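# Move long cardboard box from desk to far-end shelf

## Task

Lift the long cardboard box off the desk and set it down on a shelf belonging to the final shelving section at the far end of the aisle (left or right side is fine). It must rest directly on the shelf board, not on top of a carton, with no part overhanging the shelf's front edge. If the box topples or is left tilted, the task fails.

## Robot and tools

Robot: TidyBot++, a four-caster mobile base (0.54 m long, 0.50 m wide, 0.38 m high) carrying one seven-joint arm with a two-finger gripper. The shoulder sits 0.12 m ahead of the base centre, 0.68 m up. Cameras: base_camera (fixed on the base, looking forward) and wrist_camera (on the hand, looking along it). The arm begins folded, hand pointing down.

Frames (metres). Base frame: origin on the floor below the base centre, x forward, y left, z up. Odometry frame: the base frame as it was when the scene began. base_odometry gives x, y and heading (rad, left positive, -3.142 to 3.142) from wheel turns only, so slip shows as motion and it drifts a few cm over many moves. base_tilt is in degrees, forward and right positive.

move: one action per call. Arguments:
- base: object with any of translate_m (forward +), strafe_m (left +), rotate_rad (counter-clockwise from above +). These are offsets relative to where the base is when the command starts, not poses. Ranges: translate_m and strafe_m -2 to 2 m, rotate_rad -6.3 to 6.3 rad.
- joints: absolute joint angles in rad keyed by name: joint_1_rad (any angle; positive turns the arm clockwise seen from above, opposite to heading), joint_2_rad -2.249 to 2.249 (shoulder, 0 = upper arm vertical), joint_3_rad (any angle), joint_4_rad -2.579 to 2.579 (elbow), joint_5_rad (any angle), joint_6_rad -2.099 to 2.099 (wrist), joint_7_rad (any angle, hand roll), gripper_pos 0 (open, ~85 mm gap) to 1 (closed); gap is roughly 85 x (1 - gripper_pos) mm. Unlimited joints take the short way; turn in steps under half a turn.
- target: an absolute hand pose in the base frame, seven numbers [x, y, z, qw, qx, qy, qz], matching the hand_pose line (centre of the closed finger pads; hand z axis points out along the fingers, fingers close along its y axis). With target, joints may carry gripper_pos only.
- speeds: caps for this action: translate_m / strafe_m 0.05 to 0.5 m/s (give one for a combined move), rotate_rad 0.1 to 1.57 rad/s, gripper_pos 0.234 to 0.993 per s.
- min_time_s: 0.1 to 8 s, minimum duration of each arm motion.
- cameras: list of base_camera, wrist_camera or all; [] for none.
- blocking: true (default) returns when everything rests; false returns within ~0.5 s while motion continues. A new move overrides only what it names.
A move with no action returns the state and all images.

wait(seconds 0 to 10, cameras): lets time pass; returns early once running moves stop. stop(cameras): brakes every running motion. zoom_image(camera, region [x0, y0, x1, y1] pixels, at most 504 x 504): closer view of the latest image. read_manual(section "licences"): licence texts only. finished_scene(scene): ends the scene irreversibly; make it the last call of the reply. Scene 1 is practice and may be skipped; scene 2's task arrives in that result.

Result lines: base_status, joint_status and hand_status report done, moving, off_target (resting short of target, maybe still pushing), not_followed (withheld, e.g. self-collision, with a cause:), contact_stop or time_out (unrequested stops; the part then holds where it is and later calls in that reply are skipped). hand_pose is the measured hand pose; hand_target is where the commanded joint angles would put it. motor_effort is percent of max torque per motor, peak in brackets. on_its_own lists uncommanded actions. Warnings: ARM HIT, torque_fault (arm frozen 10 s), MOTOR HOT and OVER-TEMPERATURE FAULT (arm sinks; resend targets afterwards). scene_time counts all time, thinking included.

Practical notes. After a target ends done, the hand is usually within 3 cm; to fix, add (desired - hand_pose) to the last target. To hold still while loaded, resend hand_target values, not hand_pose. A held load makes the arm sag; compensate with the same correction and never command a joint to its current reading while loaded. Low forward-pointing poses close in front of the base often fail or drive the arm into the base; there is no check against hitting the base. A hand pointing down reaches at most about 0.94 m high, and only near the base. Out-of-reach targets wander up to 10 s then time_out.

Gripper: fingers touch a little earlier than the reading implies; off_target on gripper_pos means it closed on something and now squeezes (about 100 N slow, 140 N default). The box is empty and crushes easily, so close slowly and only just past contact. Closing pushes the fingertips ~13 mm further out.

Avoid: driving the base while the arm is snagged on something high (tipping), stretching the arm far out or swinging it sideways when stretched, pushing hard into desks or shelves, dropping or releasing a moving box, and letting anything fall. Back away or retract the arm to recover from a lean. Base accelerations are up to 0.5 m/s2; an undetected blocked base keeps pushing until time_out.

Each tool is called after ">>>" as name(argument=value, ...), one argument or row to a line, values as JSON.

## Session

>>> move(
)

Scene clock: 0.00 s.
base_odometry: x=+0.000 y=+0.000 heading=+0.000
base_tilt: forward=-0.7 right=+0.5
base_status: not commanded
joint_positions: joint_1_rad=+0.011 joint_2_rad=-0.370 joint_3_rad=+3.146 joint_4_rad=-2.526 joint_5_rad=-0.029 joint_6_rad=-0.918 joint_7_rad=+1.569 gripper_pos=+0.002
joint_status: not commanded
motor_effort: joint_1_rad=+2 joint_2_rad=-1 joint_3_rad=-1 joint_4_rad=+11 joint_5_rad=-1 joint_6_rad=+1 joint_7_rad=-1
hand_pose: x=+0.2502 y=+0.0066 z=+0.5901 quat_wxyz=(-0.012, +0.999, -0.016, +0.034) (m; base frame)
hand_target: x=+0.2502 y=+0.0066 z=+0.5900 quat_wxyz=(-0.012, +0.999, -0.016, +0.034) (m; base frame)
hand_status: not commanded
pictures: base_camera, wrist_camera

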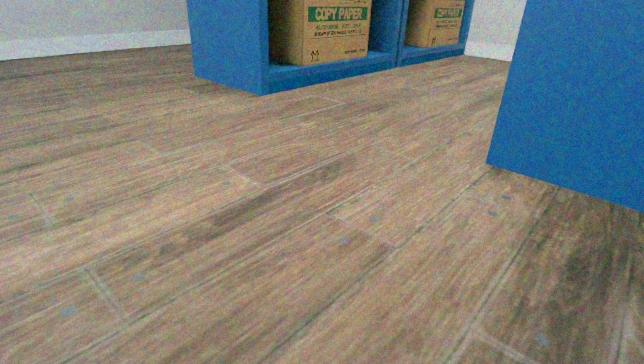

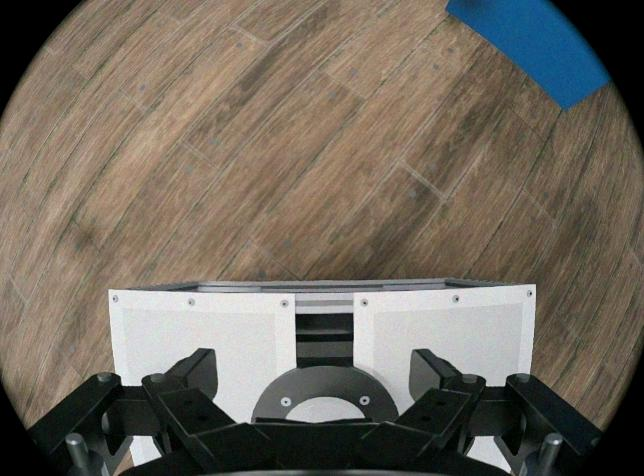

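>>> move(
  joints={"joint_6_rad": 0.5},
  min_time_s=2,
  cameras=["all"],
)

Scene clock: 2.80 s.
move: done
base_odometry: x=+0.000 y=+0.000 heading=+0.000
base_tilt: forward=-0.7 right=+0.5
base_status: not commanded
joint_positions: joint_1_rad=+0.011 joint_2_rad=-0.370 joint_3_rad=+3.146 joint_4_rad=-2.526 joint_5_rad=-0.029 joint_6_rad=+0.438 joint_7_rad=+1.569 gripper_pos=+0.002
joint_status: all done
motor_effort: joint_1_rad=+1(3) joint_2_rad=-5(5) joint_3_rad=+0(1) joint_4_rad=+16(17) joint_5_rad=-1(2) joint_6_rad=+9(10) joint_7_rad=-1(1)
hand_pose: x=+0.5368 y=-0.0088 z=+0.8550 quat_wxyz=(+0.000, +0.757, -0.020, +0.653)
hand_target: x=+0.5389 y=-0.0093 z=+0.8740 quat_wxyz=(+0.000, +0.736, -0.020, +0.676)
hand_status: not commanded
pictures: base_camera, wrist_camera
wrist_camera: T_world_to_cam=[[-0.03197, -0.99932, -0.01814, 0.02014], [-0.16652, 0.02322, -0.98577, 0.98533], [0.98552, -0.0285, -0.16715, -0.2489]] pos_world=[0.41002, -0.00984, 0.93007]

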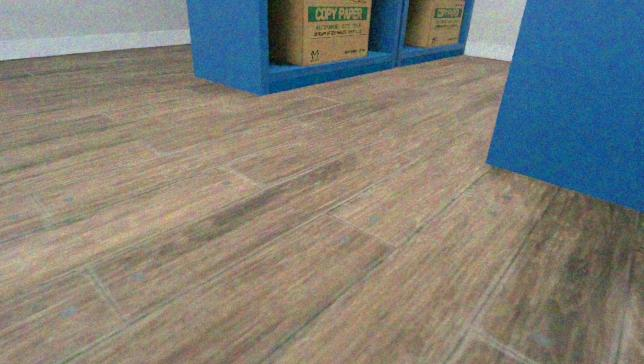

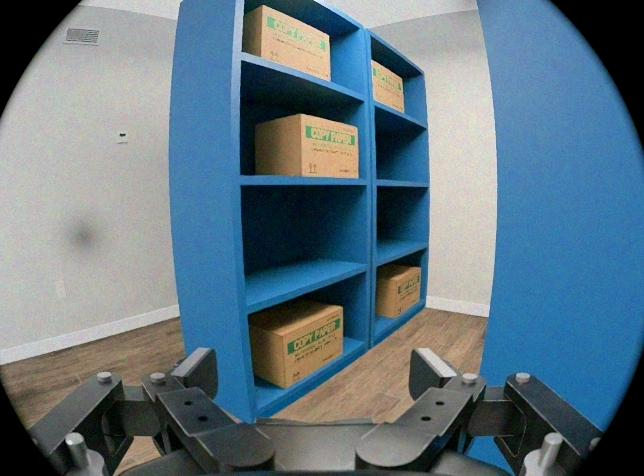

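>>> move(
  joints={"joint_1_rad": -1.3},
  min_time_s=2,
  cameras=["wrist_camera"],
)

>>> move(
  joints={"joint_1_rad": -2.6},
  min_time_s=2,
  cameras=["wrist_camera"],
)

>>> move(
  joints={"joint_1_rad": -3.9},
  min_time_s=2,
  cameras=["wrist_camera"],
)

Scene clock: 5.50 s.
move: done
base_odometry: x=+0.000 y=+0.000 heading=+0.000
base_tilt: forward=-0.7 right=+0.5
base_status: not commanded
joint_positions: joint_1_rad=-1.276 joint_2_rad=-0.370 joint_3_rad=+3.146 joint_4_rad=-2.526 joint_5_rad=-0.029 joint_6_rad=+0.439 joint_7_rad=+1.569 gripper_pos=+0.002
joint_status: all done
motor_effort: joint_1_rad=+0(3) joint_2_rad=-5(5) joint_3_rad=+0(1) joint_4_rad=+16(17) joint_5_rad=-1(2) joint_6_rad=+9(10) joint_7_rad=-1(1)
hand_pose: x=+0.2447 y=+0.3985 z=+0.8552 quat_wxyz=(-0.392, +0.618, +0.438, +0.523)
hand_target: x=+0.2360 y=+0.4034 z=+0.8740 quat_wxyz=(-0.412, +0.596, +0.433, +0.537)
hand_status: not commanded
wrist_camera: T_world_to_cam=[[0.95017, -0.3112, -0.01818, -0.09669], [-0.06895, -0.15291, -0.98583, 0.97376], [0.30401, 0.93796, -0.16675, -0.16817]] pos_world=[0.21014, 0.27654, 0.93017]

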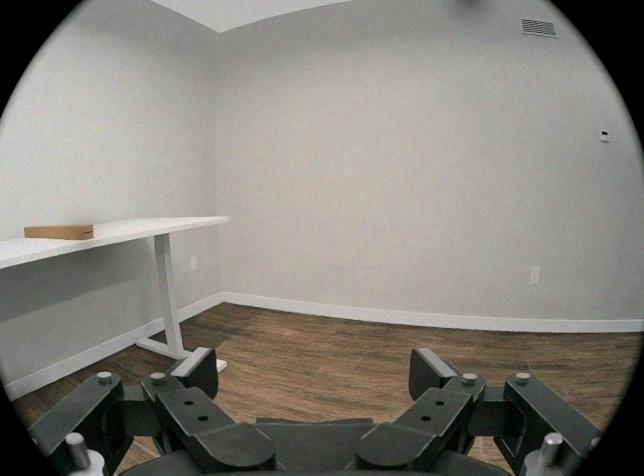

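Scene clock: 8.07 s.
move: done
base_odometry: x=+0.000 y=+0.000 heading=+0.000
base_tilt: forward=-0.7 right=+0.6
base_status: not commanded
joint_positions: joint_1_rad=-2.576 joint_2_rad=-0.370 joint_3_rad=+3.146 joint_4_rad=-2.526 joint_5_rad=-0.029 joint_6_rad=+0.439 joint_7_rad=+1.569 gripper_pos=+0.002
joint_status: all done
motor_effort: joint_1_rad=+1(3) joint_2_rad=-5(5) joint_3_rad=+0(1) joint_4_rad=+16(16) joint_5_rad=-1(2) joint_6_rad=+9(10) joint_7_rad=-1(1)
hand_pose: x=-0.2314 y=+0.2277 z=+0.8552 quat_wxyz=(-0.629, +0.227, +0.722, +0.179)
hand_target: x=-0.2384 y=+0.2206 z=+0.8740 quat_wxyz=(-0.653, +0.213, +0.705, +0.178)
hand_status: not commanded
wrist_camera: T_world_to_cam=[[0.55405, 0.83228, -0.0182, -0.04951], [0.12888, -0.10736, -0.98583, 0.95023], [-0.82244, 0.54386, -0.16675, -0.03417]] pos_world=[-0.12313, 0.1618, 0.93017]

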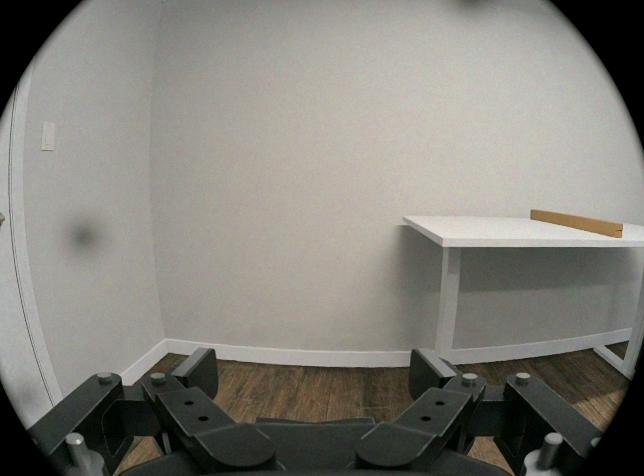

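Scene clock: 10.63 s.
move: done
base_odometry: x=+0.000 y=+0.000 heading=+0.000
base_tilt: forward=-0.7 right=+0.5
base_status: not commanded
joint_positions: joint_1_rad=-3.876 joint_2_rad=-0.370 joint_3_rad=+3.146 joint_4_rad=-2.526 joint_5_rad=-0.029 joint_6_rad=+0.439 joint_7_rad=+1.569 gripper_pos=+0.002
joint_status: all done
motor_effort: joint_1_rad=+2(3) joint_2_rad=-5(5) joint_3_rad=-1(1) joint_4_rad=+16(17) joint_5_rad=-1(2) joint_6_rad=+9(10) joint_7_rad=-1(1)
hand_pose: x=-0.1941 y=-0.2767 z=+0.8552 quat_wxyz=(-0.609, -0.256, +0.712, -0.238)
hand_target: x=-0.1892 y=-0.2854 z=+0.8740 quat_wxyz=(-0.627, -0.257, +0.690, -0.253)
hand_status: not commanded
wrist_camera: T_world_to_cam=[[-0.65378, 0.75647, -0.0181, 0.09409], [0.13777, 0.09548, -0.98585, 0.94915], [-0.74404, -0.64703, -0.16664, -0.04358]] pos_world=[-0.10167, -0.19, 0.93017]

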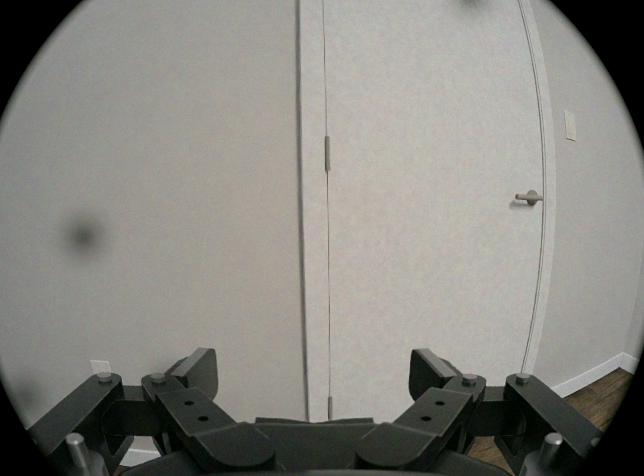

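>>> move(
  joints={"joint_1_rad": -2.0},
  min_time_s=2,
  cameras=["wrist_camera"],
)

>>> zoom_image(
  camera="wrist_camera",
  region=[150, 130, 550, 400],
)

Scene clock: 13.80 s.
move: done
base_odometry: x=+0.000 y=+0.000 heading=+0.000
base_tilt: forward=-0.8 right=+0.5
base_status: not commanded
joint_positions: joint_1_rad=-2.024 joint_2_rad=-0.370 joint_3_rad=+3.146 joint_4_rad=-2.526 joint_5_rad=-0.029 joint_6_rad=+0.439 joint_7_rad=+1.569 gripper_pos=+0.002
joint_status: all done
motor_effort: joint_1_rad=+1(3) joint_2_rad=-5(5) joint_3_rad=+0(1) joint_4_rad=+16(17) joint_5_rad=-1(2) joint_6_rad=+9(10) joint_7_rad=-1(1)
hand_pose: x=-0.0603 y=+0.3775 z=+0.8552 quat_wxyz=(-0.556, +0.415, +0.633, +0.343)
hand_target: x=-0.0514 y=+0.3839 z=+0.8740 quat_wxyz=(-0.571, +0.412, +0.611, +0.363)
hand_status: not commanded
wrist_camera: T_world_to_cam=[[0.90784, 0.41892, -0.01814, -0.09163], [0.05355, -0.15873, -0.98587, 0.95915], [-0.41588, 0.89404, -0.16654, -0.08269]] pos_world=[-0.00257, 0.26456, 0.93017]

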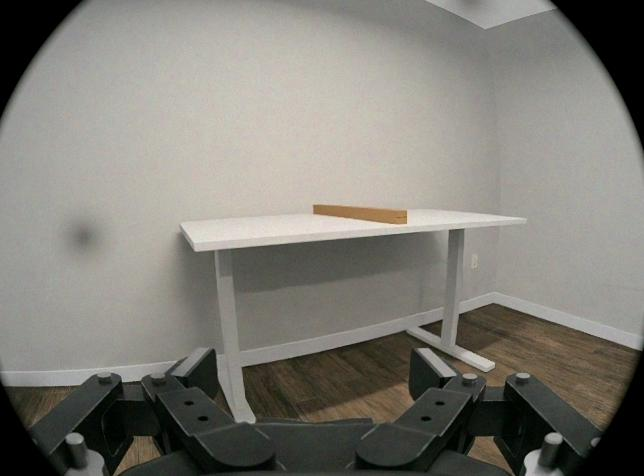

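Scaled by 1.260.

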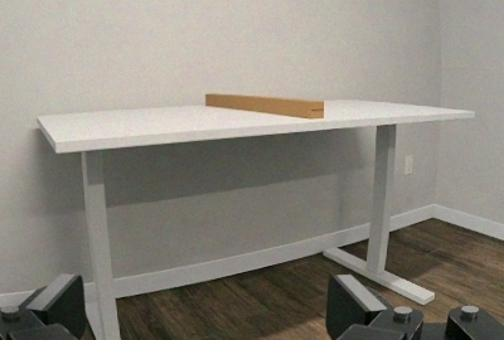

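>>> move(
  base={"rotate_rad": 2.27},
  joints={"joint_1_rad": 0.0, "joint_6_rad": 0.3},
  cameras=["all"],
)

Scene clock: 18.00 s.
move: done
base_odometry: x=+0.000 y=+0.000 heading=+2.269
base_tilt: forward=-0.8 right=+0.6
base_status: done
joint_positions: joint_1_rad=-0.024 joint_2_rad=-0.370 joint_3_rad=+3.146 joint_4_rad=-2.526 joint_5_rad=-0.029 joint_6_rad=+0.363 joint_7_rad=+1.569 gripper_pos=+0.002
joint_status: all done
motor_effort: joint_1_rad=+1(3) joint_2_rad=-5(6) joint_3_rad=+0(1) joint_4_rad=+16(17) joint_5_rad=-1(2) joint_6_rad=+9(11) joint_7_rad=-1(1)
hand_pose: x=+0.5325 y=+0.0063 z=+0.8320 quat_wxyz=(-0.012, +0.781, -0.007, +0.624)
hand_target: x=+0.5276 y=-0.0030 z=+0.8129 quat_wxyz=(-0.005, +0.800, -0.016, +0.599)
hand_status: not commanded
pictures: base_camera, wrist_camera
wrist_camera: T_world_to_cam=[[0.00327, -0.99983, -0.01809, 0.01587], [-0.2411, 0.01677, -0.97036, 0.98843], [0.97049, 0.00753, -0.241, -0.17891]] pos_world=[0.41188, 0.00064, 0.9163]

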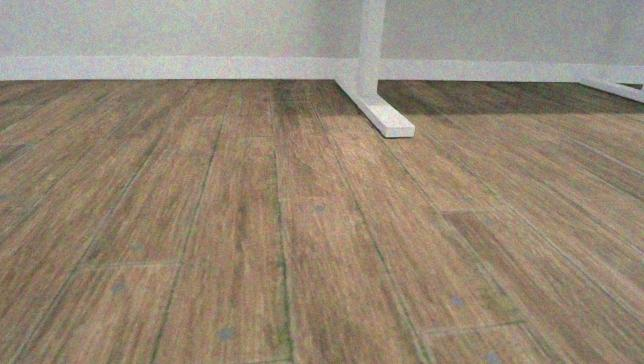

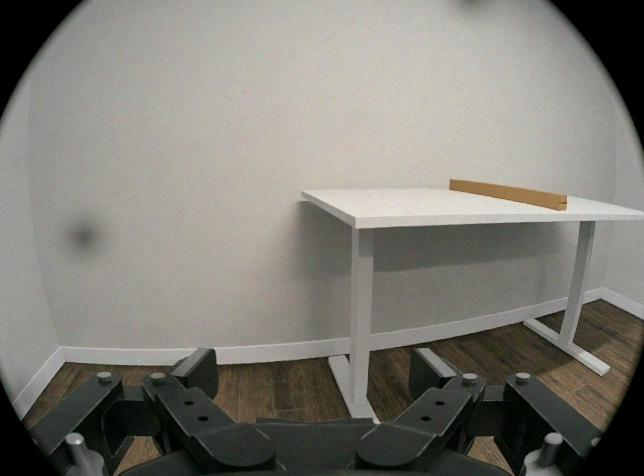

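>>> move(
  base={"translate_m": 0.35, "strafe_m": -0.75, "rotate_rad": 0.175},
  joints={"joint_2_rad": -0.6, "joint_4_rad": -1.8, "joint_6_rad": -0.8, "joint_1_rad": 0.0},
  cameras=["all"],
)

Scene clock: 22.00 s.
move: done
base_odometry: x=+0.350 y=+0.750 heading=+2.444
base_tilt: forward=-0.7 right=+0.5
base_status: done
joint_positions: joint_1_rad=-0.022 joint_2_rad=-0.582 joint_3_rad=+3.146 joint_4_rad=-1.849 joint_5_rad=-0.029 joint_6_rad=-0.738 joint_7_rad=+1.569 gripper_pos=+0.002
joint_status: all done
motor_effort: joint_1_rad=+1(2) joint_2_rad=+0(6) joint_3_rad=+0(2) joint_4_rad=+17(18) joint_5_rad=-1(2) joint_6_rad=+9(10) joint_7_rad=-1(1)
hand_pose: x=+0.4700 y=+0.0130 z=+0.9963 quat_wxyz=(-0.020, +0.843, +0.003, +0.538)
hand_target: x=+0.4575 y=+0.0058 z=+1.0136 quat_wxyz=(-0.014, +0.841, -0.005, +0.540)
hand_status: not commanded
pictures: base_camera, wrist_camera
wrist_camera: T_world_to_cam=[[0.02698, -0.99939, -0.02213, 0.01857], [-0.44059, 0.00799, -0.89768, 1.15427], [0.89731, 0.03397, -0.4401, 0.15371]] pos_world=[0.37013, 0.00412, 1.10422]

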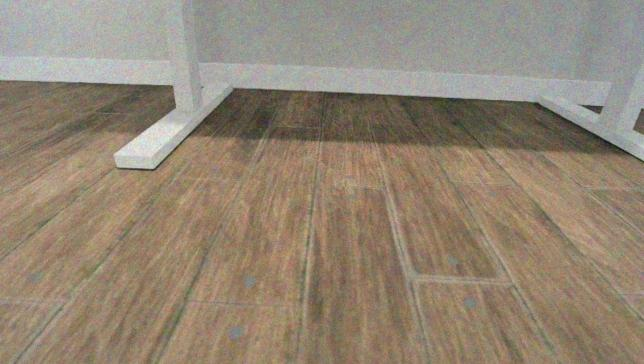

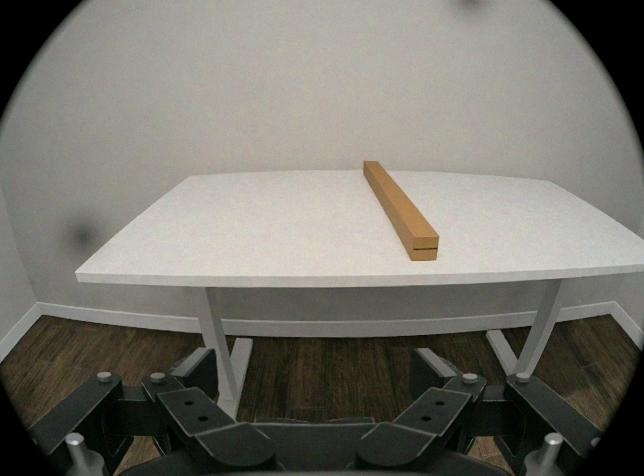

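>>> move(
  base={"translate_m": 0.45, "strafe_m": -0.17},
  cameras=["all"],
)

Scene clock: 26.73 s.
move: done
base_odometry: x=+0.114 y=+1.170 heading=+2.444
base_tilt: forward=-0.7 right=+0.6
base_status: done
joint_positions: joint_1_rad=-0.021 joint_2_rad=-0.589 joint_3_rad=+3.146 joint_4_rad=-1.848 joint_5_rad=-0.029 joint_6_rad=-0.741 joint_7_rad=+1.569 gripper_pos=+0.002
joint_status: not commanded
motor_effort: joint_1_rad=+1(2) joint_2_rad=+0(5) joint_3_rad=+0(2) joint_4_rad=+18(18) joint_5_rad=-1(2) joint_6_rad=+9(9) joint_7_rad=-1(1)
hand_pose: x=+0.4673 y=+0.0129 z=+0.9987 quat_wxyz=(-0.020, +0.841, +0.003, +0.540)
hand_target: x=+0.4575 y=+0.0058 z=+1.0136 quat_wxyz=(-0.014, +0.841, -0.005, +0.540)
hand_status: not commanded
pictures: base_camera, wrist_camera
wrist_camera: T_world_to_cam=[[0.02706, -0.99939, -0.02206, 0.0185], [-0.43528, 0.00809, -0.90026, 1.1553], [0.89989, 0.03397, -0.43479, 0.15074]] pos_world=[0.36673, 0.00402, 1.10601]

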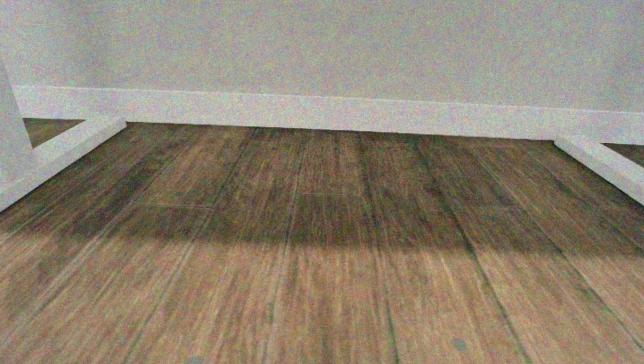

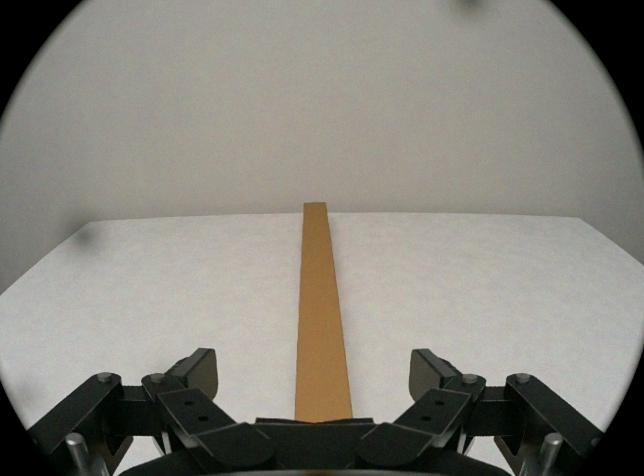

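>>> move(
  base={"translate_m": 0.1},
  joints={"joint_1_rad": 0.0, "joint_2_rad": 0.085, "joint_4_rad": -1.087, "joint_6_rad": -1.62},
  min_time_s=2,
  cameras=["all"],
)

Scene clock: 30.73 s.
move: done
base_odometry: x=+0.037 y=+1.235 heading=+2.443
base_tilt: forward=-0.7 right=+0.5
base_status: done
joint_positions: joint_1_rad=-0.021 joint_2_rad=+0.064 joint_3_rad=+3.146 joint_4_rad=-1.135 joint_5_rad=-0.029 joint_6_rad=-1.563 joint_7_rad=+1.569 gripper_pos=+0.002
joint_status: all done
motor_effort: joint_1_rad=+1(3) joint_2_rad=-18(20) joint_3_rad=-1(1) joint_4_rad=+15(18) joint_5_rad=-2(2) joint_6_rad=+3(10) joint_7_rad=-1(1)
hand_pose: x=+0.5538 y=+0.0178 z=+0.9269 quat_wxyz=(-0.016, +0.982, +0.010, +0.189)
hand_target: x=+0.5511 y=+0.0085 z=+0.9308 quat_wxyz=(-0.013, +0.985, +0.001, +0.174)
hand_status: not commanded
pictures: base_camera, wrist_camera
wrist_camera: T_world_to_cam=[[0.03299, -0.99923, -0.02128, 0.01552], [-0.936, -0.02342, -0.35121, 0.89725], [0.35044, 0.0315, -0.93605, 0.81041]] pos_world=[0.55532, 0.011, 1.07404]

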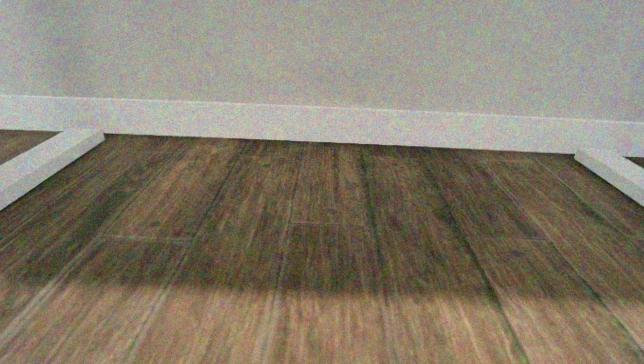

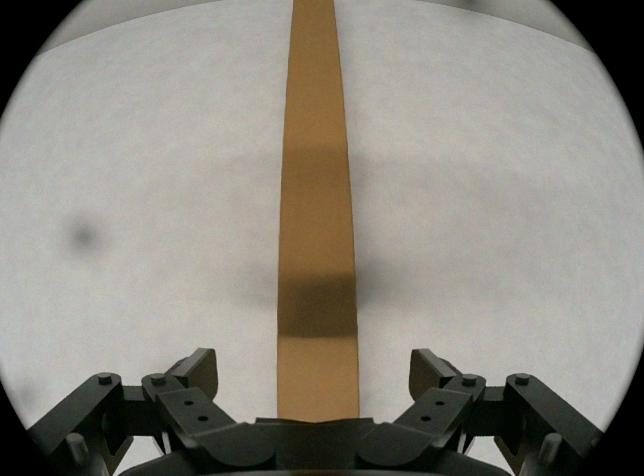

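>>> move(
  joints={"joint_1_rad": 0.0, "joint_2_rad": 0.483, "joint_4_rad": -0.613, "joint_6_rad": -1.7},
  min_time_s=2,
  cameras=["wrist_camera"],
)

Scene clock: 34.20 s.
move: done
base_odometry: x=+0.037 y=+1.235 heading=+2.443
base_tilt: forward=-0.6 right=+0.5
base_status: not commanded
joint_positions: joint_1_rad=-0.021 joint_2_rad=+0.450 joint_3_rad=+3.146 joint_4_rad=-0.659 joint_5_rad=-0.029 joint_6_rad=-1.644 joint_7_rad=+1.569 gripper_pos=+0.002
joint_status: all done
motor_effort: joint_1_rad=+1(3) joint_2_rad=-30(32) joint_3_rad=-1(1) joint_4_rad=+14(15) joint_5_rad=-2(2) joint_6_rad=+4(6) joint_7_rad=+0(1)
hand_pose: x=+0.7012 y=+0.0209 z=+0.9126 quat_wxyz=(-0.015, +0.981, +0.012, +0.193)
hand_target: x=+0.6995 y=+0.0085 z=+0.9053 quat_wxyz=(-0.012, +0.985, +0.002, +0.172)
hand_status: not commanded
wrist_camera: T_world_to_cam=[[0.03561, -0.99919, -0.01868, 0.00921], [-0.93292, -0.02653, -0.35912, 1.03532], [0.35833, 0.03022, -0.93311, 0.73708]] pos_world=[0.70142, 0.01439, 1.05975]

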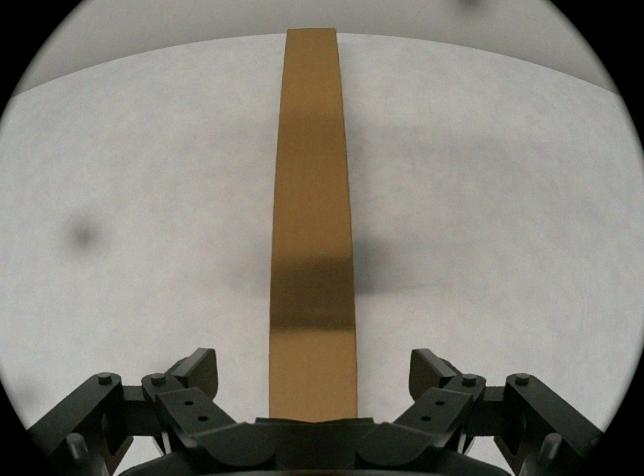

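>>> move(
  joints={"joint_1_rad": 0.0, "joint_2_rad": 0.42, "joint_4_rad": -0.935, "joint_6_rad": -1.45},
  min_time_s=2,
  cameras=["wrist_camera"],
)

Scene clock: 36.87 s.
move: done
base_odometry: x=+0.037 y=+1.235 heading=+2.443
base_tilt: forward=-0.7 right=+0.6
base_status: not commanded
joint_positions: joint_1_rad=-0.021 joint_2_rad=+0.450 joint_3_rad=+3.146 joint_4_rad=-0.906 joint_5_rad=-0.029 joint_6_rad=-1.505 joint_7_rad=+1.569 gripper_pos=+0.002
joint_status: all done
motor_effort: joint_1_rad=+1(3) joint_2_rad=-31(32) joint_3_rad=-1(1) joint_4_rad=+15(16) joint_5_rad=-1(2) joint_6_rad=+3(5) joint_7_rad=-1(1)
hand_pose: x=+0.6950 y=+0.0206 z=+0.8284 quat_wxyz=(-0.015, +0.990, +0.009, +0.139)
hand_target: x=+0.7005 y=+0.0082 z=+0.8396 quat_wxyz=(-0.013, +0.986, -0.002, +0.167)
hand_status: not commanded
wrist_camera: T_world_to_cam=[[0.02953, -0.99933, -0.02157, 0.01421], [-0.96641, -0.02304, -0.25596, 0.93702], [0.25529, 0.0284, -0.96645, 0.75999]] pos_world=[0.71111, 0.0142, 0.97463]

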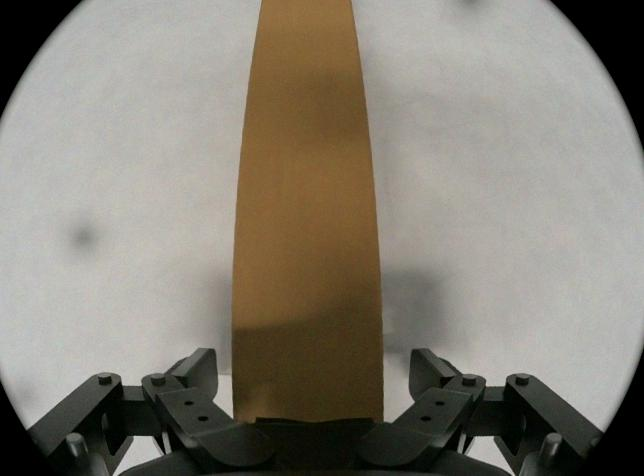

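>>> move(
  joints={"gripper_pos": 0.34},
  speeds={"gripper_pos": 0.3},
  cameras=["wrist_camera"],
)

Scene clock: 38.97 s.
move: done
base_odometry: x=+0.037 y=+1.235 heading=+2.443
base_tilt: forward=-0.7 right=+0.6
base_status: not commanded
joint_positions: joint_1_rad=-0.021 joint_2_rad=+0.448 joint_3_rad=+3.146 joint_4_rad=-0.906 joint_5_rad=-0.029 joint_6_rad=-1.503 joint_7_rad=+1.569 gripper_pos=+0.340
joint_status: all done
motor_effort: joint_1_rad=+0(2) joint_2_rad=-29(31) joint_3_rad=-2(2) joint_4_rad=+14(15) joint_5_rad=-2(2) joint_6_rad=+3(3) joint_7_rad=-1(1)
hand_pose: x=+0.6955 y=+0.0206 z=+0.8298 quat_wxyz=(-0.015, +0.990, +0.009, +0.142)
hand_target: x=+0.7005 y=+0.0082 z=+0.8396 quat_wxyz=(-0.013, +0.986, -0.002, +0.167)
hand_status: not commanded
wrist_camera: T_world_to_cam=[[0.02937, -0.99933, -0.0216, 0.01429], [-0.96522, -0.02274, -0.26046, 0.94084], [0.25979, 0.0285, -0.96524, 0.75709]] pos_world=[0.71101, 0.0141, 0.97613]

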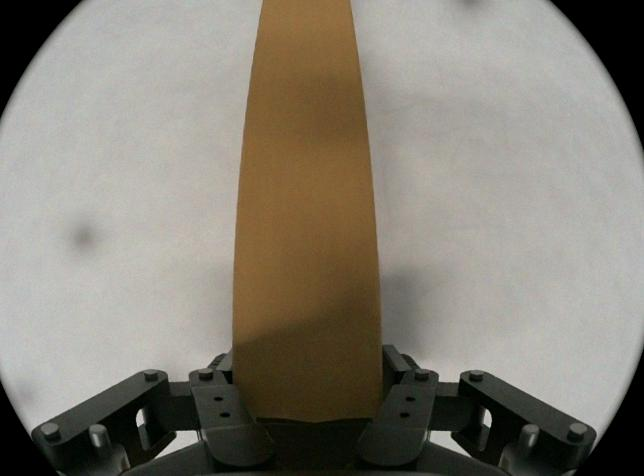

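>>> zoom_image(
  camera="wrist_camera",
  region=[190, 320, 430, 450],
)

Scaled by 2.100.

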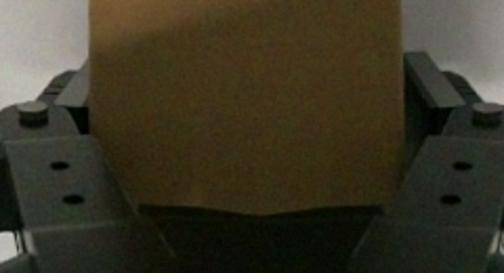

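>>> move(
  joints={"gripper_pos": 0.39},
  speeds={"gripper_pos": 0.234},
  cameras=["wrist_camera"],
)

>>> zoom_image(
  camera="wrist_camera",
  region=[190, 320, 430, 450],
)

Scene clock: 41.20 s.
move: done
base_odometry: x=+0.037 y=+1.235 heading=+2.443
base_tilt: forward=-0.7 right=+0.5
base_status: not commanded
joint_positions: joint_1_rad=-0.021 joint_2_rad=+0.447 joint_3_rad=+3.146 joint_4_rad=-0.906 joint_5_rad=-0.029 joint_6_rad=-1.501 joint_7_rad=+1.569 gripper_pos=+0.391
joint_status: all done
motor_effort: joint_1_rad=+1(2) joint_2_rad=-28(29) joint_3_rad=-1(2) joint_4_rad=+14(14) joint_5_rad=-2(2) joint_6_rad=+2(3) joint_7_rad=-1(1)
hand_pose: x=+0.6957 y=+0.0206 z=+0.8305 quat_wxyz=(-0.015, +0.990, +0.009, +0.143)
hand_target: x=+0.7005 y=+0.0082 z=+0.8396 quat_wxyz=(-0.013, +0.986, -0.002, +0.167)
hand_status: not commanded
wrist_camera: T_world_to_cam=[[0.02942, -0.99933, -0.02154, 0.01422], [-0.96465, -0.02274, -0.26256, 0.94251], [0.2619, 0.0285, -0.96467, 0.75585]] pos_world=[0.71081, 0.0141, 0.97693]

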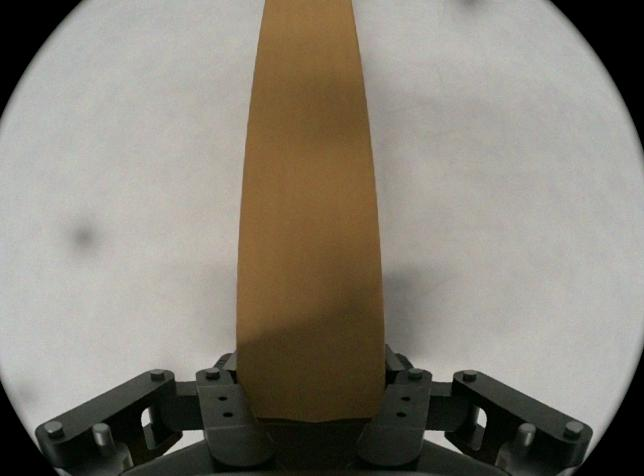

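Scaled by 2.100.

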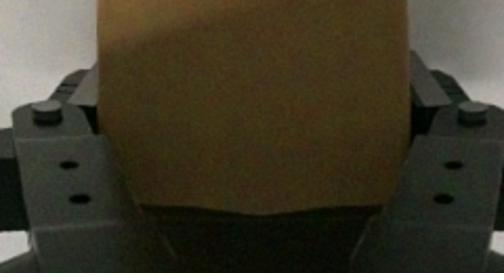

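>>> move(
  joints={"gripper_pos": 0.41},
  speeds={"gripper_pos": 0.234},
  cameras=["wrist_camera"],
)

>>> move(
  joints={"gripper_pos": 0.418},
  speeds={"gripper_pos": 0.234},
  cameras=["wrist_camera"],
)

Scene clock: 41.97 s.
move: done
base_odometry: x=+0.037 y=+1.235 heading=+2.443
base_tilt: forward=-0.7 right=+0.6
base_status: not commanded
joint_positions: joint_1_rad=-0.021 joint_2_rad=+0.447 joint_3_rad=+3.146 joint_4_rad=-0.906 joint_5_rad=-0.029 joint_6_rad=-1.501 joint_7_rad=+1.569 gripper_pos=+0.411
joint_status: all done
motor_effort: joint_1_rad=+1(1) joint_2_rad=-29(29) joint_3_rad=-1(2) joint_4_rad=+14(14) joint_5_rad=-2(2) joint_6_rad=+3(3) joint_7_rad=-1(1)
hand_pose: x=+0.6957 y=+0.0206 z=+0.8308 quat_wxyz=(-0.015, +0.990, +0.009, +0.143)
hand_target: x=+0.7005 y=+0.0082 z=+0.8396 quat_wxyz=(-0.013, +0.986, -0.002, +0.167)
hand_status: not commanded
wrist_camera: T_world_to_cam=[[0.02943, -0.99933, -0.02152, 0.0142], [-0.96445, -0.02274, -0.26327, 0.94301], [0.2626, 0.0285, -0.96448, 0.75538]] pos_world=[0.71071, 0.0141, 0.97713]

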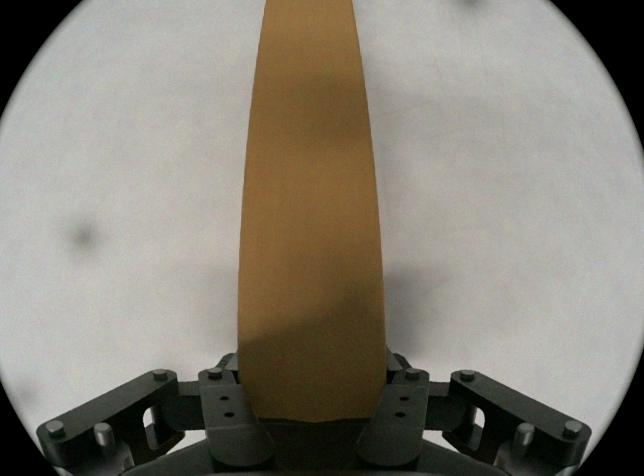

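Scene clock: 42.60 s.
move: done
base_odometry: x=+0.037 y=+1.235 heading=+2.443
base_tilt: forward=-0.7 right=+0.6
base_status: not commanded
joint_positions: joint_1_rad=-0.021 joint_2_rad=+0.447 joint_3_rad=+3.146 joint_4_rad=-0.906 joint_5_rad=-0.029 joint_6_rad=-1.501 joint_7_rad=+1.569 gripper_pos=+0.419
joint_status: all done
motor_effort: joint_1_rad=+2(2) joint_2_rad=-28(29) joint_3_rad=-2(2) joint_4_rad=+14(14) joint_5_rad=-2(2) joint_6_rad=+2(3) joint_7_rad=-1(1)
hand_pose: x=+0.6957 y=+0.0206 z=+0.8308 quat_wxyz=(-0.015, +0.990, +0.009, +0.143)
hand_target: x=+0.7005 y=+0.0082 z=+0.8396 quat_wxyz=(-0.013, +0.986, -0.002, +0.167)
hand_status: not commanded
wrist_camera: T_world_to_cam=[[0.02943, -0.99933, -0.02152, 0.0142], [-0.96445, -0.02274, -0.26327, 0.94301], [0.2626, 0.0285, -0.96448, 0.75538]] pos_world=[0.71071, 0.0141, 0.97713]

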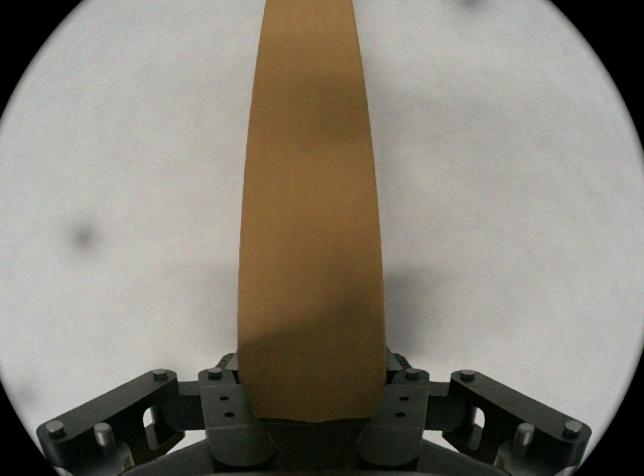

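>>> move(
  joints={"gripper_pos": 0.424},
  speeds={"gripper_pos": 0.234},
  cameras=["wrist_camera"],
)

>>> zoom_image(
  camera="wrist_camera",
  region=[190, 320, 430, 450],
)

Scene clock: 43.27 s.
move: done
base_odometry: x=+0.037 y=+1.235 heading=+2.443
base_tilt: forward=-0.7 right=+0.5
base_status: not commanded
joint_positions: joint_1_rad=-0.021 joint_2_rad=+0.447 joint_3_rad=+3.146 joint_4_rad=-0.906 joint_5_rad=-0.029 joint_6_rad=-1.501 joint_7_rad=+1.569 gripper_pos=+0.423
joint_status: all done
motor_effort: joint_1_rad=+1(1) joint_2_rad=-28(29) joint_3_rad=-1(2) joint_4_rad=+14(14) joint_5_rad=-2(2) joint_6_rad=+2(3) joint_7_rad=-1(1)
hand_pose: x=+0.6957 y=+0.0206 z=+0.8308 quat_wxyz=(-0.015, +0.990, +0.009, +0.143)
hand_target: x=+0.7005 y=+0.0082 z=+0.8396 quat_wxyz=(-0.013, +0.986, -0.002, +0.167)
hand_status: not commanded
wrist_camera: T_world_to_cam=[[0.02943, -0.99933, -0.02152, 0.0142], [-0.96445, -0.02274, -0.26327, 0.94301], [0.2626, 0.0285, -0.96448, 0.75538]] pos_world=[0.71071, 0.0141, 0.97713]

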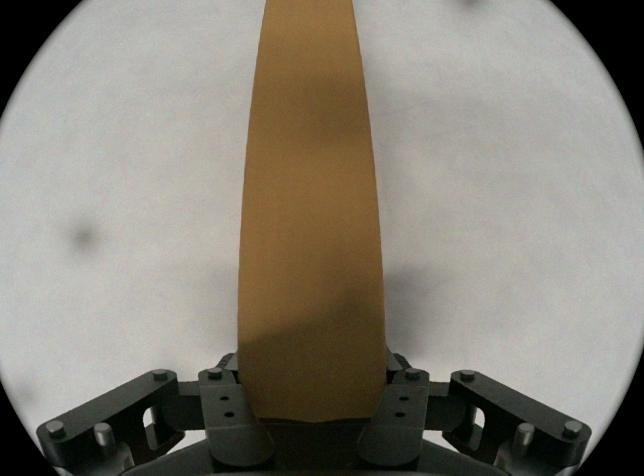

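Scaled by 2.100.

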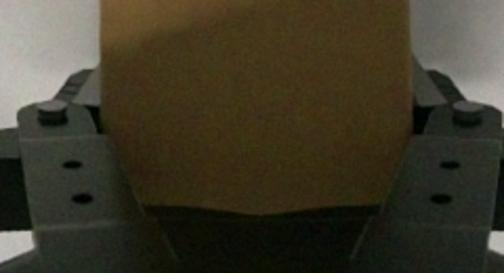

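>>> move(
  joints={"joint_2_rad": 0.33, "joint_6_rad": -1.64},
  min_time_s=2.5,
  cameras=["all"],
)

Scene clock: 46.37 s.
move: done
base_odometry: x=+0.037 y=+1.235 heading=+2.443
base_tilt: forward=-0.7 right=+0.6
base_status: not commanded
joint_positions: joint_1_rad=-0.021 joint_2_rad=+0.371 joint_3_rad=+3.146 joint_4_rad=-0.907 joint_5_rad=-0.029 joint_6_rad=-1.586 joint_7_rad=+1.569 gripper_pos=+0.423
joint_status: all done
motor_effort: joint_1_rad=+1(2) joint_2_rad=-28(32) joint_3_rad=-1(2) joint_4_rad=+15(16) joint_5_rad=-1(2) joint_6_rad=+3(4) joint_7_rad=-1(1)
hand_pose: x=+0.6576 y=+0.0199 z=+0.8657 quat_wxyz=(-0.015, +0.990, +0.010, +0.139)
hand_target: x=+0.6281 y=+0.0085 z=+0.8720 quat_wxyz=(-0.013, +0.993, +0.000, +0.118)
hand_status: not commanded
pictures: base_camera, wrist_camera
wrist_camera: T_world_to_cam=[[0.03139, -0.99928, -0.02133, 0.01391], [-0.96675, -0.02494, -0.25451, 0.90949], [0.2538, 0.02861, -0.96683, 0.80692]] pos_world=[0.67402, 0.0135, 1.01194]

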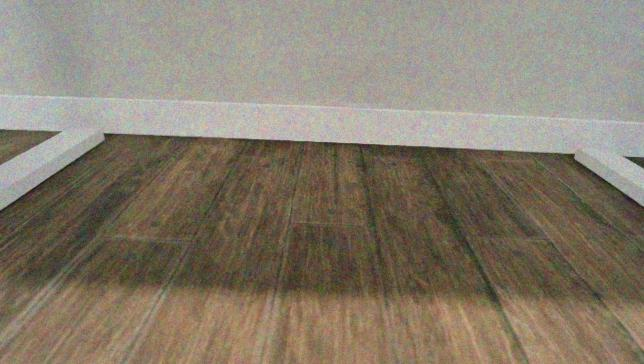

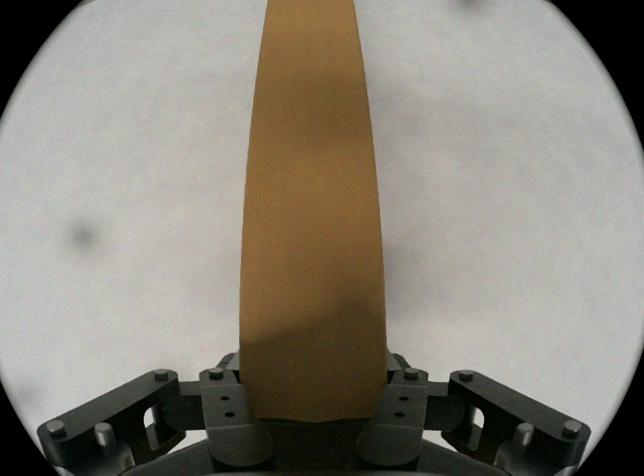

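>>> move(
  joints={"joint_4_rad": -0.755, "joint_6_rad": -1.745},
  min_time_s=2,
  cameras=["wrist_camera"],
)

>>> move(
  base={"translate_m": -0.5},
  speeds={"translate_m": 0.25},
  cameras=["all"],
)

Scene clock: 48.83 s.
move: done
base_odometry: x=+0.037 y=+1.235 heading=+2.443
base_tilt: forward=-0.7 right=+0.5
base_status: not commanded
joint_positions: joint_1_rad=-0.021 joint_2_rad=+0.370 joint_3_rad=+3.146 joint_4_rad=-0.804 joint_5_rad=-0.029 joint_6_rad=-1.691 joint_7_rad=+1.569 gripper_pos=+0.423
joint_status: all done
motor_effort: joint_1_rad=+1(2) joint_2_rad=-28(29) joint_3_rad=-1(1) joint_4_rad=+14(16) joint_5_rad=-1(2) joint_6_rad=+3(4) joint_7_rad=-1(1)
hand_pose: x=+0.6458 y=+0.0196 z=+0.8966 quat_wxyz=(-0.014, +0.990, +0.012, +0.138)
hand_target: x=+0.6288 y=+0.0084 z=+0.9304 quat_wxyz=(-0.013, +0.988, +0.002, +0.155)
hand_status: not commanded
wrist_camera: T_world_to_cam=[[0.0341, -0.99921, -0.02034, 0.01211], [-0.9669, -0.02784, -0.25363, 0.90528], [0.25286, 0.02832, -0.96709, 0.84066]] pos_world=[0.66233, 0.01349, 1.04284]

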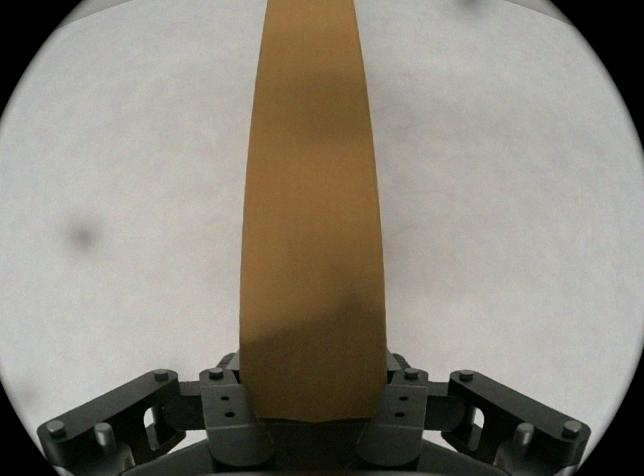

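Scene clock: 51.63 s.
move: done
base_odometry: x=+0.420 y=+0.913 heading=+2.444
base_tilt: forward=-0.7 right=+0.6
base_status: done
joint_positions: joint_1_rad=-0.018 joint_2_rad=+0.348 joint_3_rad=+3.146 joint_4_rad=-0.801 joint_5_rad=-0.029 joint_6_rad=-1.699 joint_7_rad=+1.569 gripper_pos=+0.423
joint_status: not commanded
motor_effort: joint_1_rad=+2(3) joint_2_rad=-27(34) joint_3_rad=-1(2) joint_4_rad=+14(16) joint_5_rad=-1(2) joint_6_rad=+3(4) joint_7_rad=-1(1)
hand_pose: x=+0.6391 y=+0.0178 z=+0.9083 quat_wxyz=(-0.014, +0.989, +0.010, +0.146)
hand_target: x=+0.6288 y=+0.0084 z=+0.9304 quat_wxyz=(-0.013, +0.988, +0.002, +0.155)
hand_status: not commanded
pictures: base_camera, wrist_camera
wrist_camera: T_world_to_cam=[[0.03138, -0.99931, -0.02, 0.01209], [-0.96272, -0.02484, -0.26935, 0.91327], [0.26867, 0.02771, -0.96283, 0.8398]] pos_world=[0.65321, 0.0115, 1.05483]

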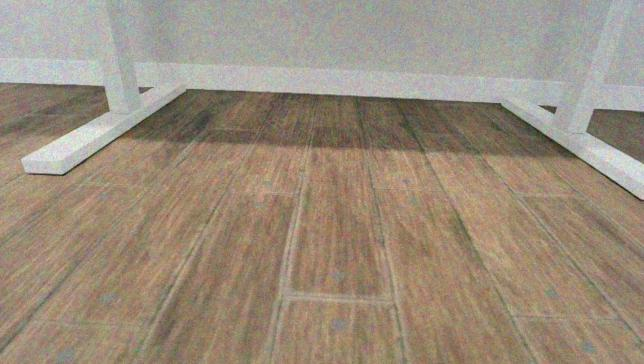

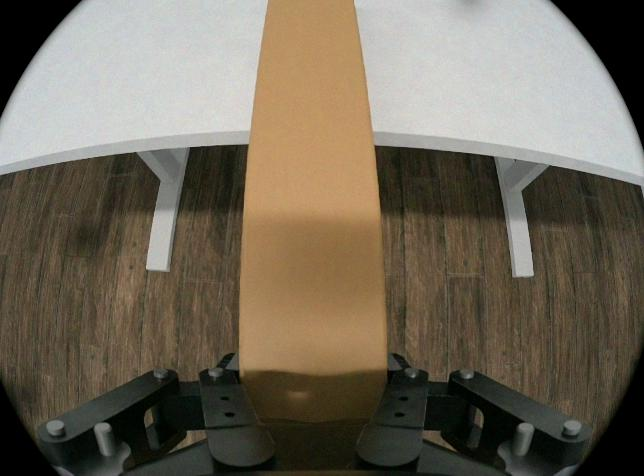

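>>> move(
  base={"translate_m": -0.22},
  speeds={"translate_m": 0.3},
)

>>> move(
  base={"rotate_rad": 3.15},
  speeds={"rotate_rad": 0.8},
  joints={"joint_7_rad": 0.25},
  min_time_s=3,
  cameras=["all"],
)

Scene clock: 55.20 s.
move: done
base_odometry: x=+0.589 y=+0.772 heading=+2.444
base_tilt: forward=-0.7 right=+0.5
base_status: done
joint_positions: joint_1_rad=-0.018 joint_2_rad=+0.343 joint_3_rad=+3.146 joint_4_rad=-0.800 joint_5_rad=-0.029 joint_6_rad=-1.701 joint_7_rad=+1.569 gripper_pos=+0.423
joint_status: not commanded
motor_effort: joint_1_rad=+1(2) joint_2_rad=-27(34) joint_3_rad=-1(2) joint_4_rad=+14(15) joint_5_rad=-1(2) joint_6_rad=+3(4) joint_7_rad=-1(1)
hand_pose: x=+0.6377 y=+0.0177 z=+0.9112 quat_wxyz=(-0.014, +0.989, +0.010, +0.148)
hand_target: x=+0.6288 y=+0.0084 z=+0.9304 quat_wxyz=(-0.013, +0.988, +0.002, +0.155)
hand_status: not commanded
pictures: none

Scene clock: 60.17 s.
move: done
base_odometry: x=+0.589 y=+0.772 heading=-0.690
base_tilt: forward=-0.7 right=+0.6
base_status: done
joint_positions: joint_1_rad=-0.007 joint_2_rad=+0.343 joint_3_rad=+3.146 joint_4_rad=-0.800 joint_5_rad=-0.029 joint_6_rad=-1.701 joint_7_rad=+0.315 gripper_pos=+0.423
joint_status: all done
motor_effort: joint_1_rad=+2(5) joint_2_rad=-27(29) joint_3_rad=-1(3) joint_4_rad=+15(15) joint_5_rad=-1(3) joint_6_rad=+3(4) joint_7_rad=-1(2)
hand_pose: x=+0.6378 y=+0.0122 z=+0.9112 quat_wxyz=(-0.098, +0.803, -0.576, +0.112)
hand_target: x=+0.6288 y=+0.0084 z=+0.9304 quat_wxyz=(-0.105, +0.782, -0.604, +0.115)
hand_status: not commanded
pictures: base_camera, wrist_camera
wrist_camera: T_world_to_cam=[[-0.90246, -0.32394, -0.28397, 0.83456], [-0.32357, 0.9449, -0.0496, 0.29296], [0.28439, 0.04712, -0.95755, 0.82789]] pos_world=[0.61251, -0.04548, 1.04426]

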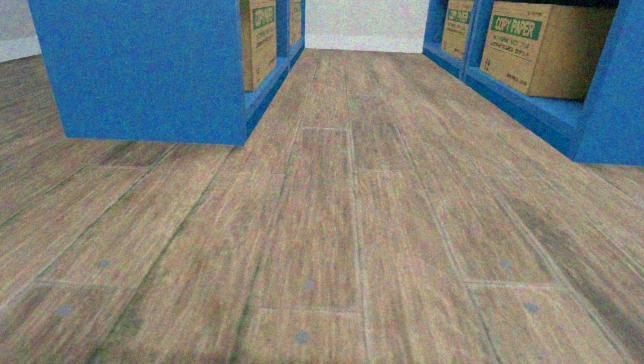

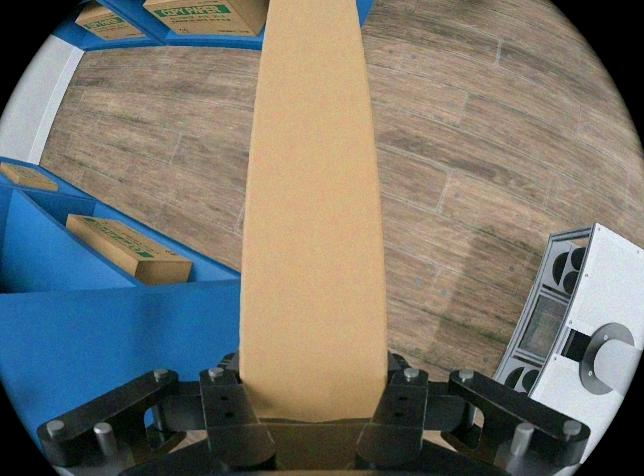

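>>> move(
  base={"strafe_m": -0.26},
  joints={"joint_1_rad": -0.6, "joint_2_rad": -0.157, "joint_4_rad": -2.403, "joint_6_rad": -0.02, "joint_7_rad": 0.24, "joint_5_rad": 0.0},
  min_time_s=4,
  cameras=["all"],
)

Scene clock: 65.33 s.
move: done
base_odometry: x=+0.423 y=+0.571 heading=-0.690
base_tilt: forward=-0.7 right=+0.6
base_status: done
joint_positions: joint_1_rad=-0.575 joint_2_rad=-0.126 joint_3_rad=+3.146 joint_4_rad=-2.376 joint_5_rad=-0.028 joint_6_rad=-0.084 joint_7_rad=+0.305 gripper_pos=+0.423
joint_status: all done
motor_effort: joint_1_rad=+1(5) joint_2_rad=-11(28) joint_3_rad=-1(3) joint_4_rad=+14(17) joint_5_rad=-1(2) joint_6_rad=+7(8) joint_7_rad=-1(2)
hand_pose: x=+0.4684 y=+0.2268 z=+0.6866 quat_wxyz=(-0.316, +0.860, -0.325, +0.233)
hand_target: x=+0.4648 y=+0.2361 z=+0.7015 quat_wxyz=(-0.348, +0.845, -0.325, +0.242)
hand_status: not commanded
pictures: base_camera, wrist_camera
wrist_camera: T_world_to_cam=[[-0.40817, -0.59495, -0.69241, 0.79777], [-0.69583, 0.69373, -0.18589, 0.34909], [0.59094, 0.40593, -0.69714, 0.24719]] pos_world=[0.42246, 0.13212, 0.7896]

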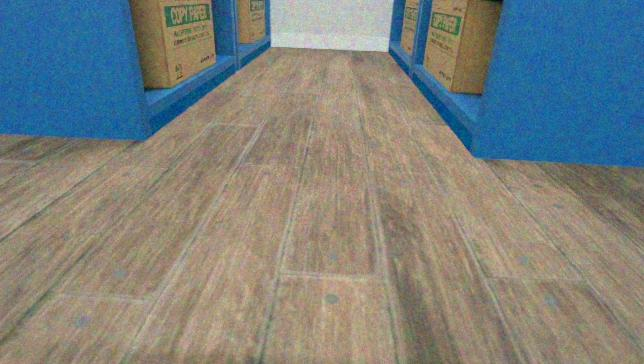

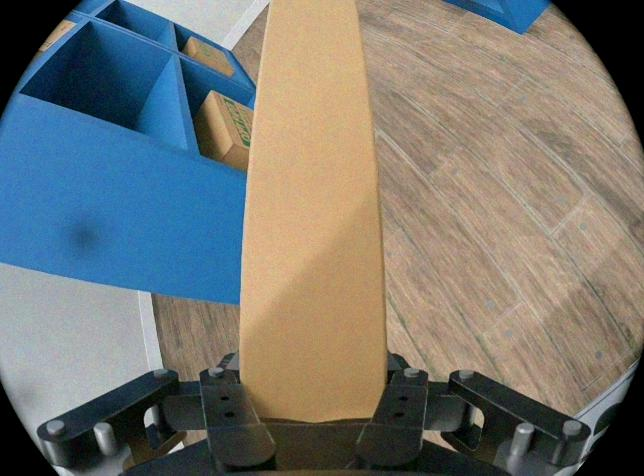

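>>> move(
  base={"strafe_m": -0.02},
  joints={"joint_1_rad": -1.205},
  min_time_s=2,
  cameras=["all"],
)

>>> zoom_image(
  camera="base_camera",
  region=[100, 0, 500, 200],
)

Scene clock: 68.17 s.
move: done
base_odometry: x=+0.411 y=+0.555 heading=-0.690
base_tilt: forward=-0.7 right=+0.6
base_status: done
joint_positions: joint_1_rad=-1.182 joint_2_rad=-0.135 joint_3_rad=+3.146 joint_4_rad=-2.381 joint_5_rad=-0.028 joint_6_rad=-0.080 joint_7_rad=+0.304 gripper_pos=+0.423
joint_status: all done
motor_effort: joint_1_rad=+1(3) joint_2_rad=-11(14) joint_3_rad=+0(3) joint_4_rad=+15(16) joint_5_rad=-1(1) joint_6_rad=+7(8) joint_7_rad=-1(1)
hand_pose: x=+0.2763 y=+0.3847 z=+0.6892 quat_wxyz=(-0.375, +0.916, -0.053, +0.129)
hand_target: x=+0.2691 y=+0.3909 z=+0.7015 quat_wxyz=(-0.404, +0.904, -0.059, +0.127)
hand_status: not commanded
pictures: base_camera, wrist_camera
wrist_camera: T_world_to_cam=[[0.00608, -0.71596, -0.69812, 0.75114], [-0.96661, 0.17465, -0.18753, 0.38208], [0.25619, 0.67595, -0.69099, 0.2827]] pos_world=[0.29233, 0.27996, 0.79138]

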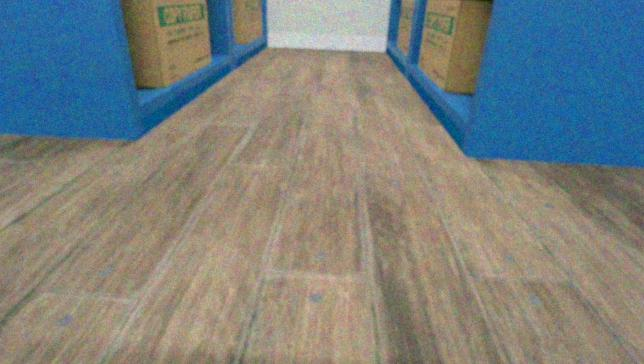

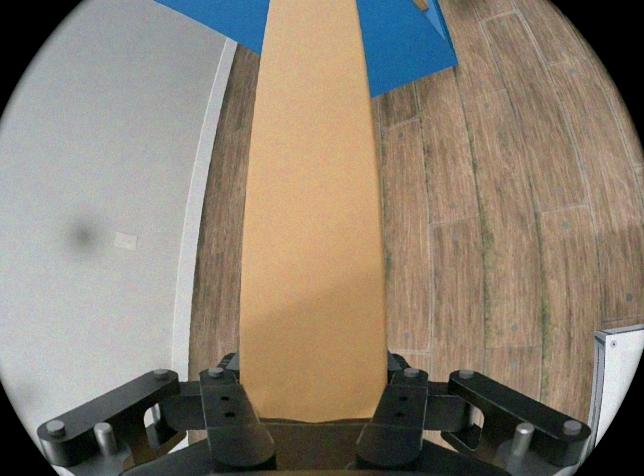

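Scaled by 1.260.

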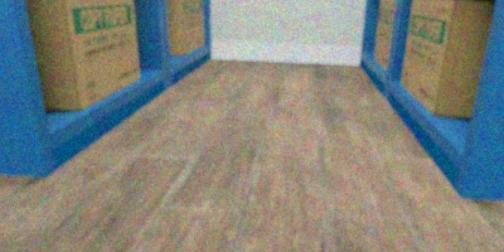

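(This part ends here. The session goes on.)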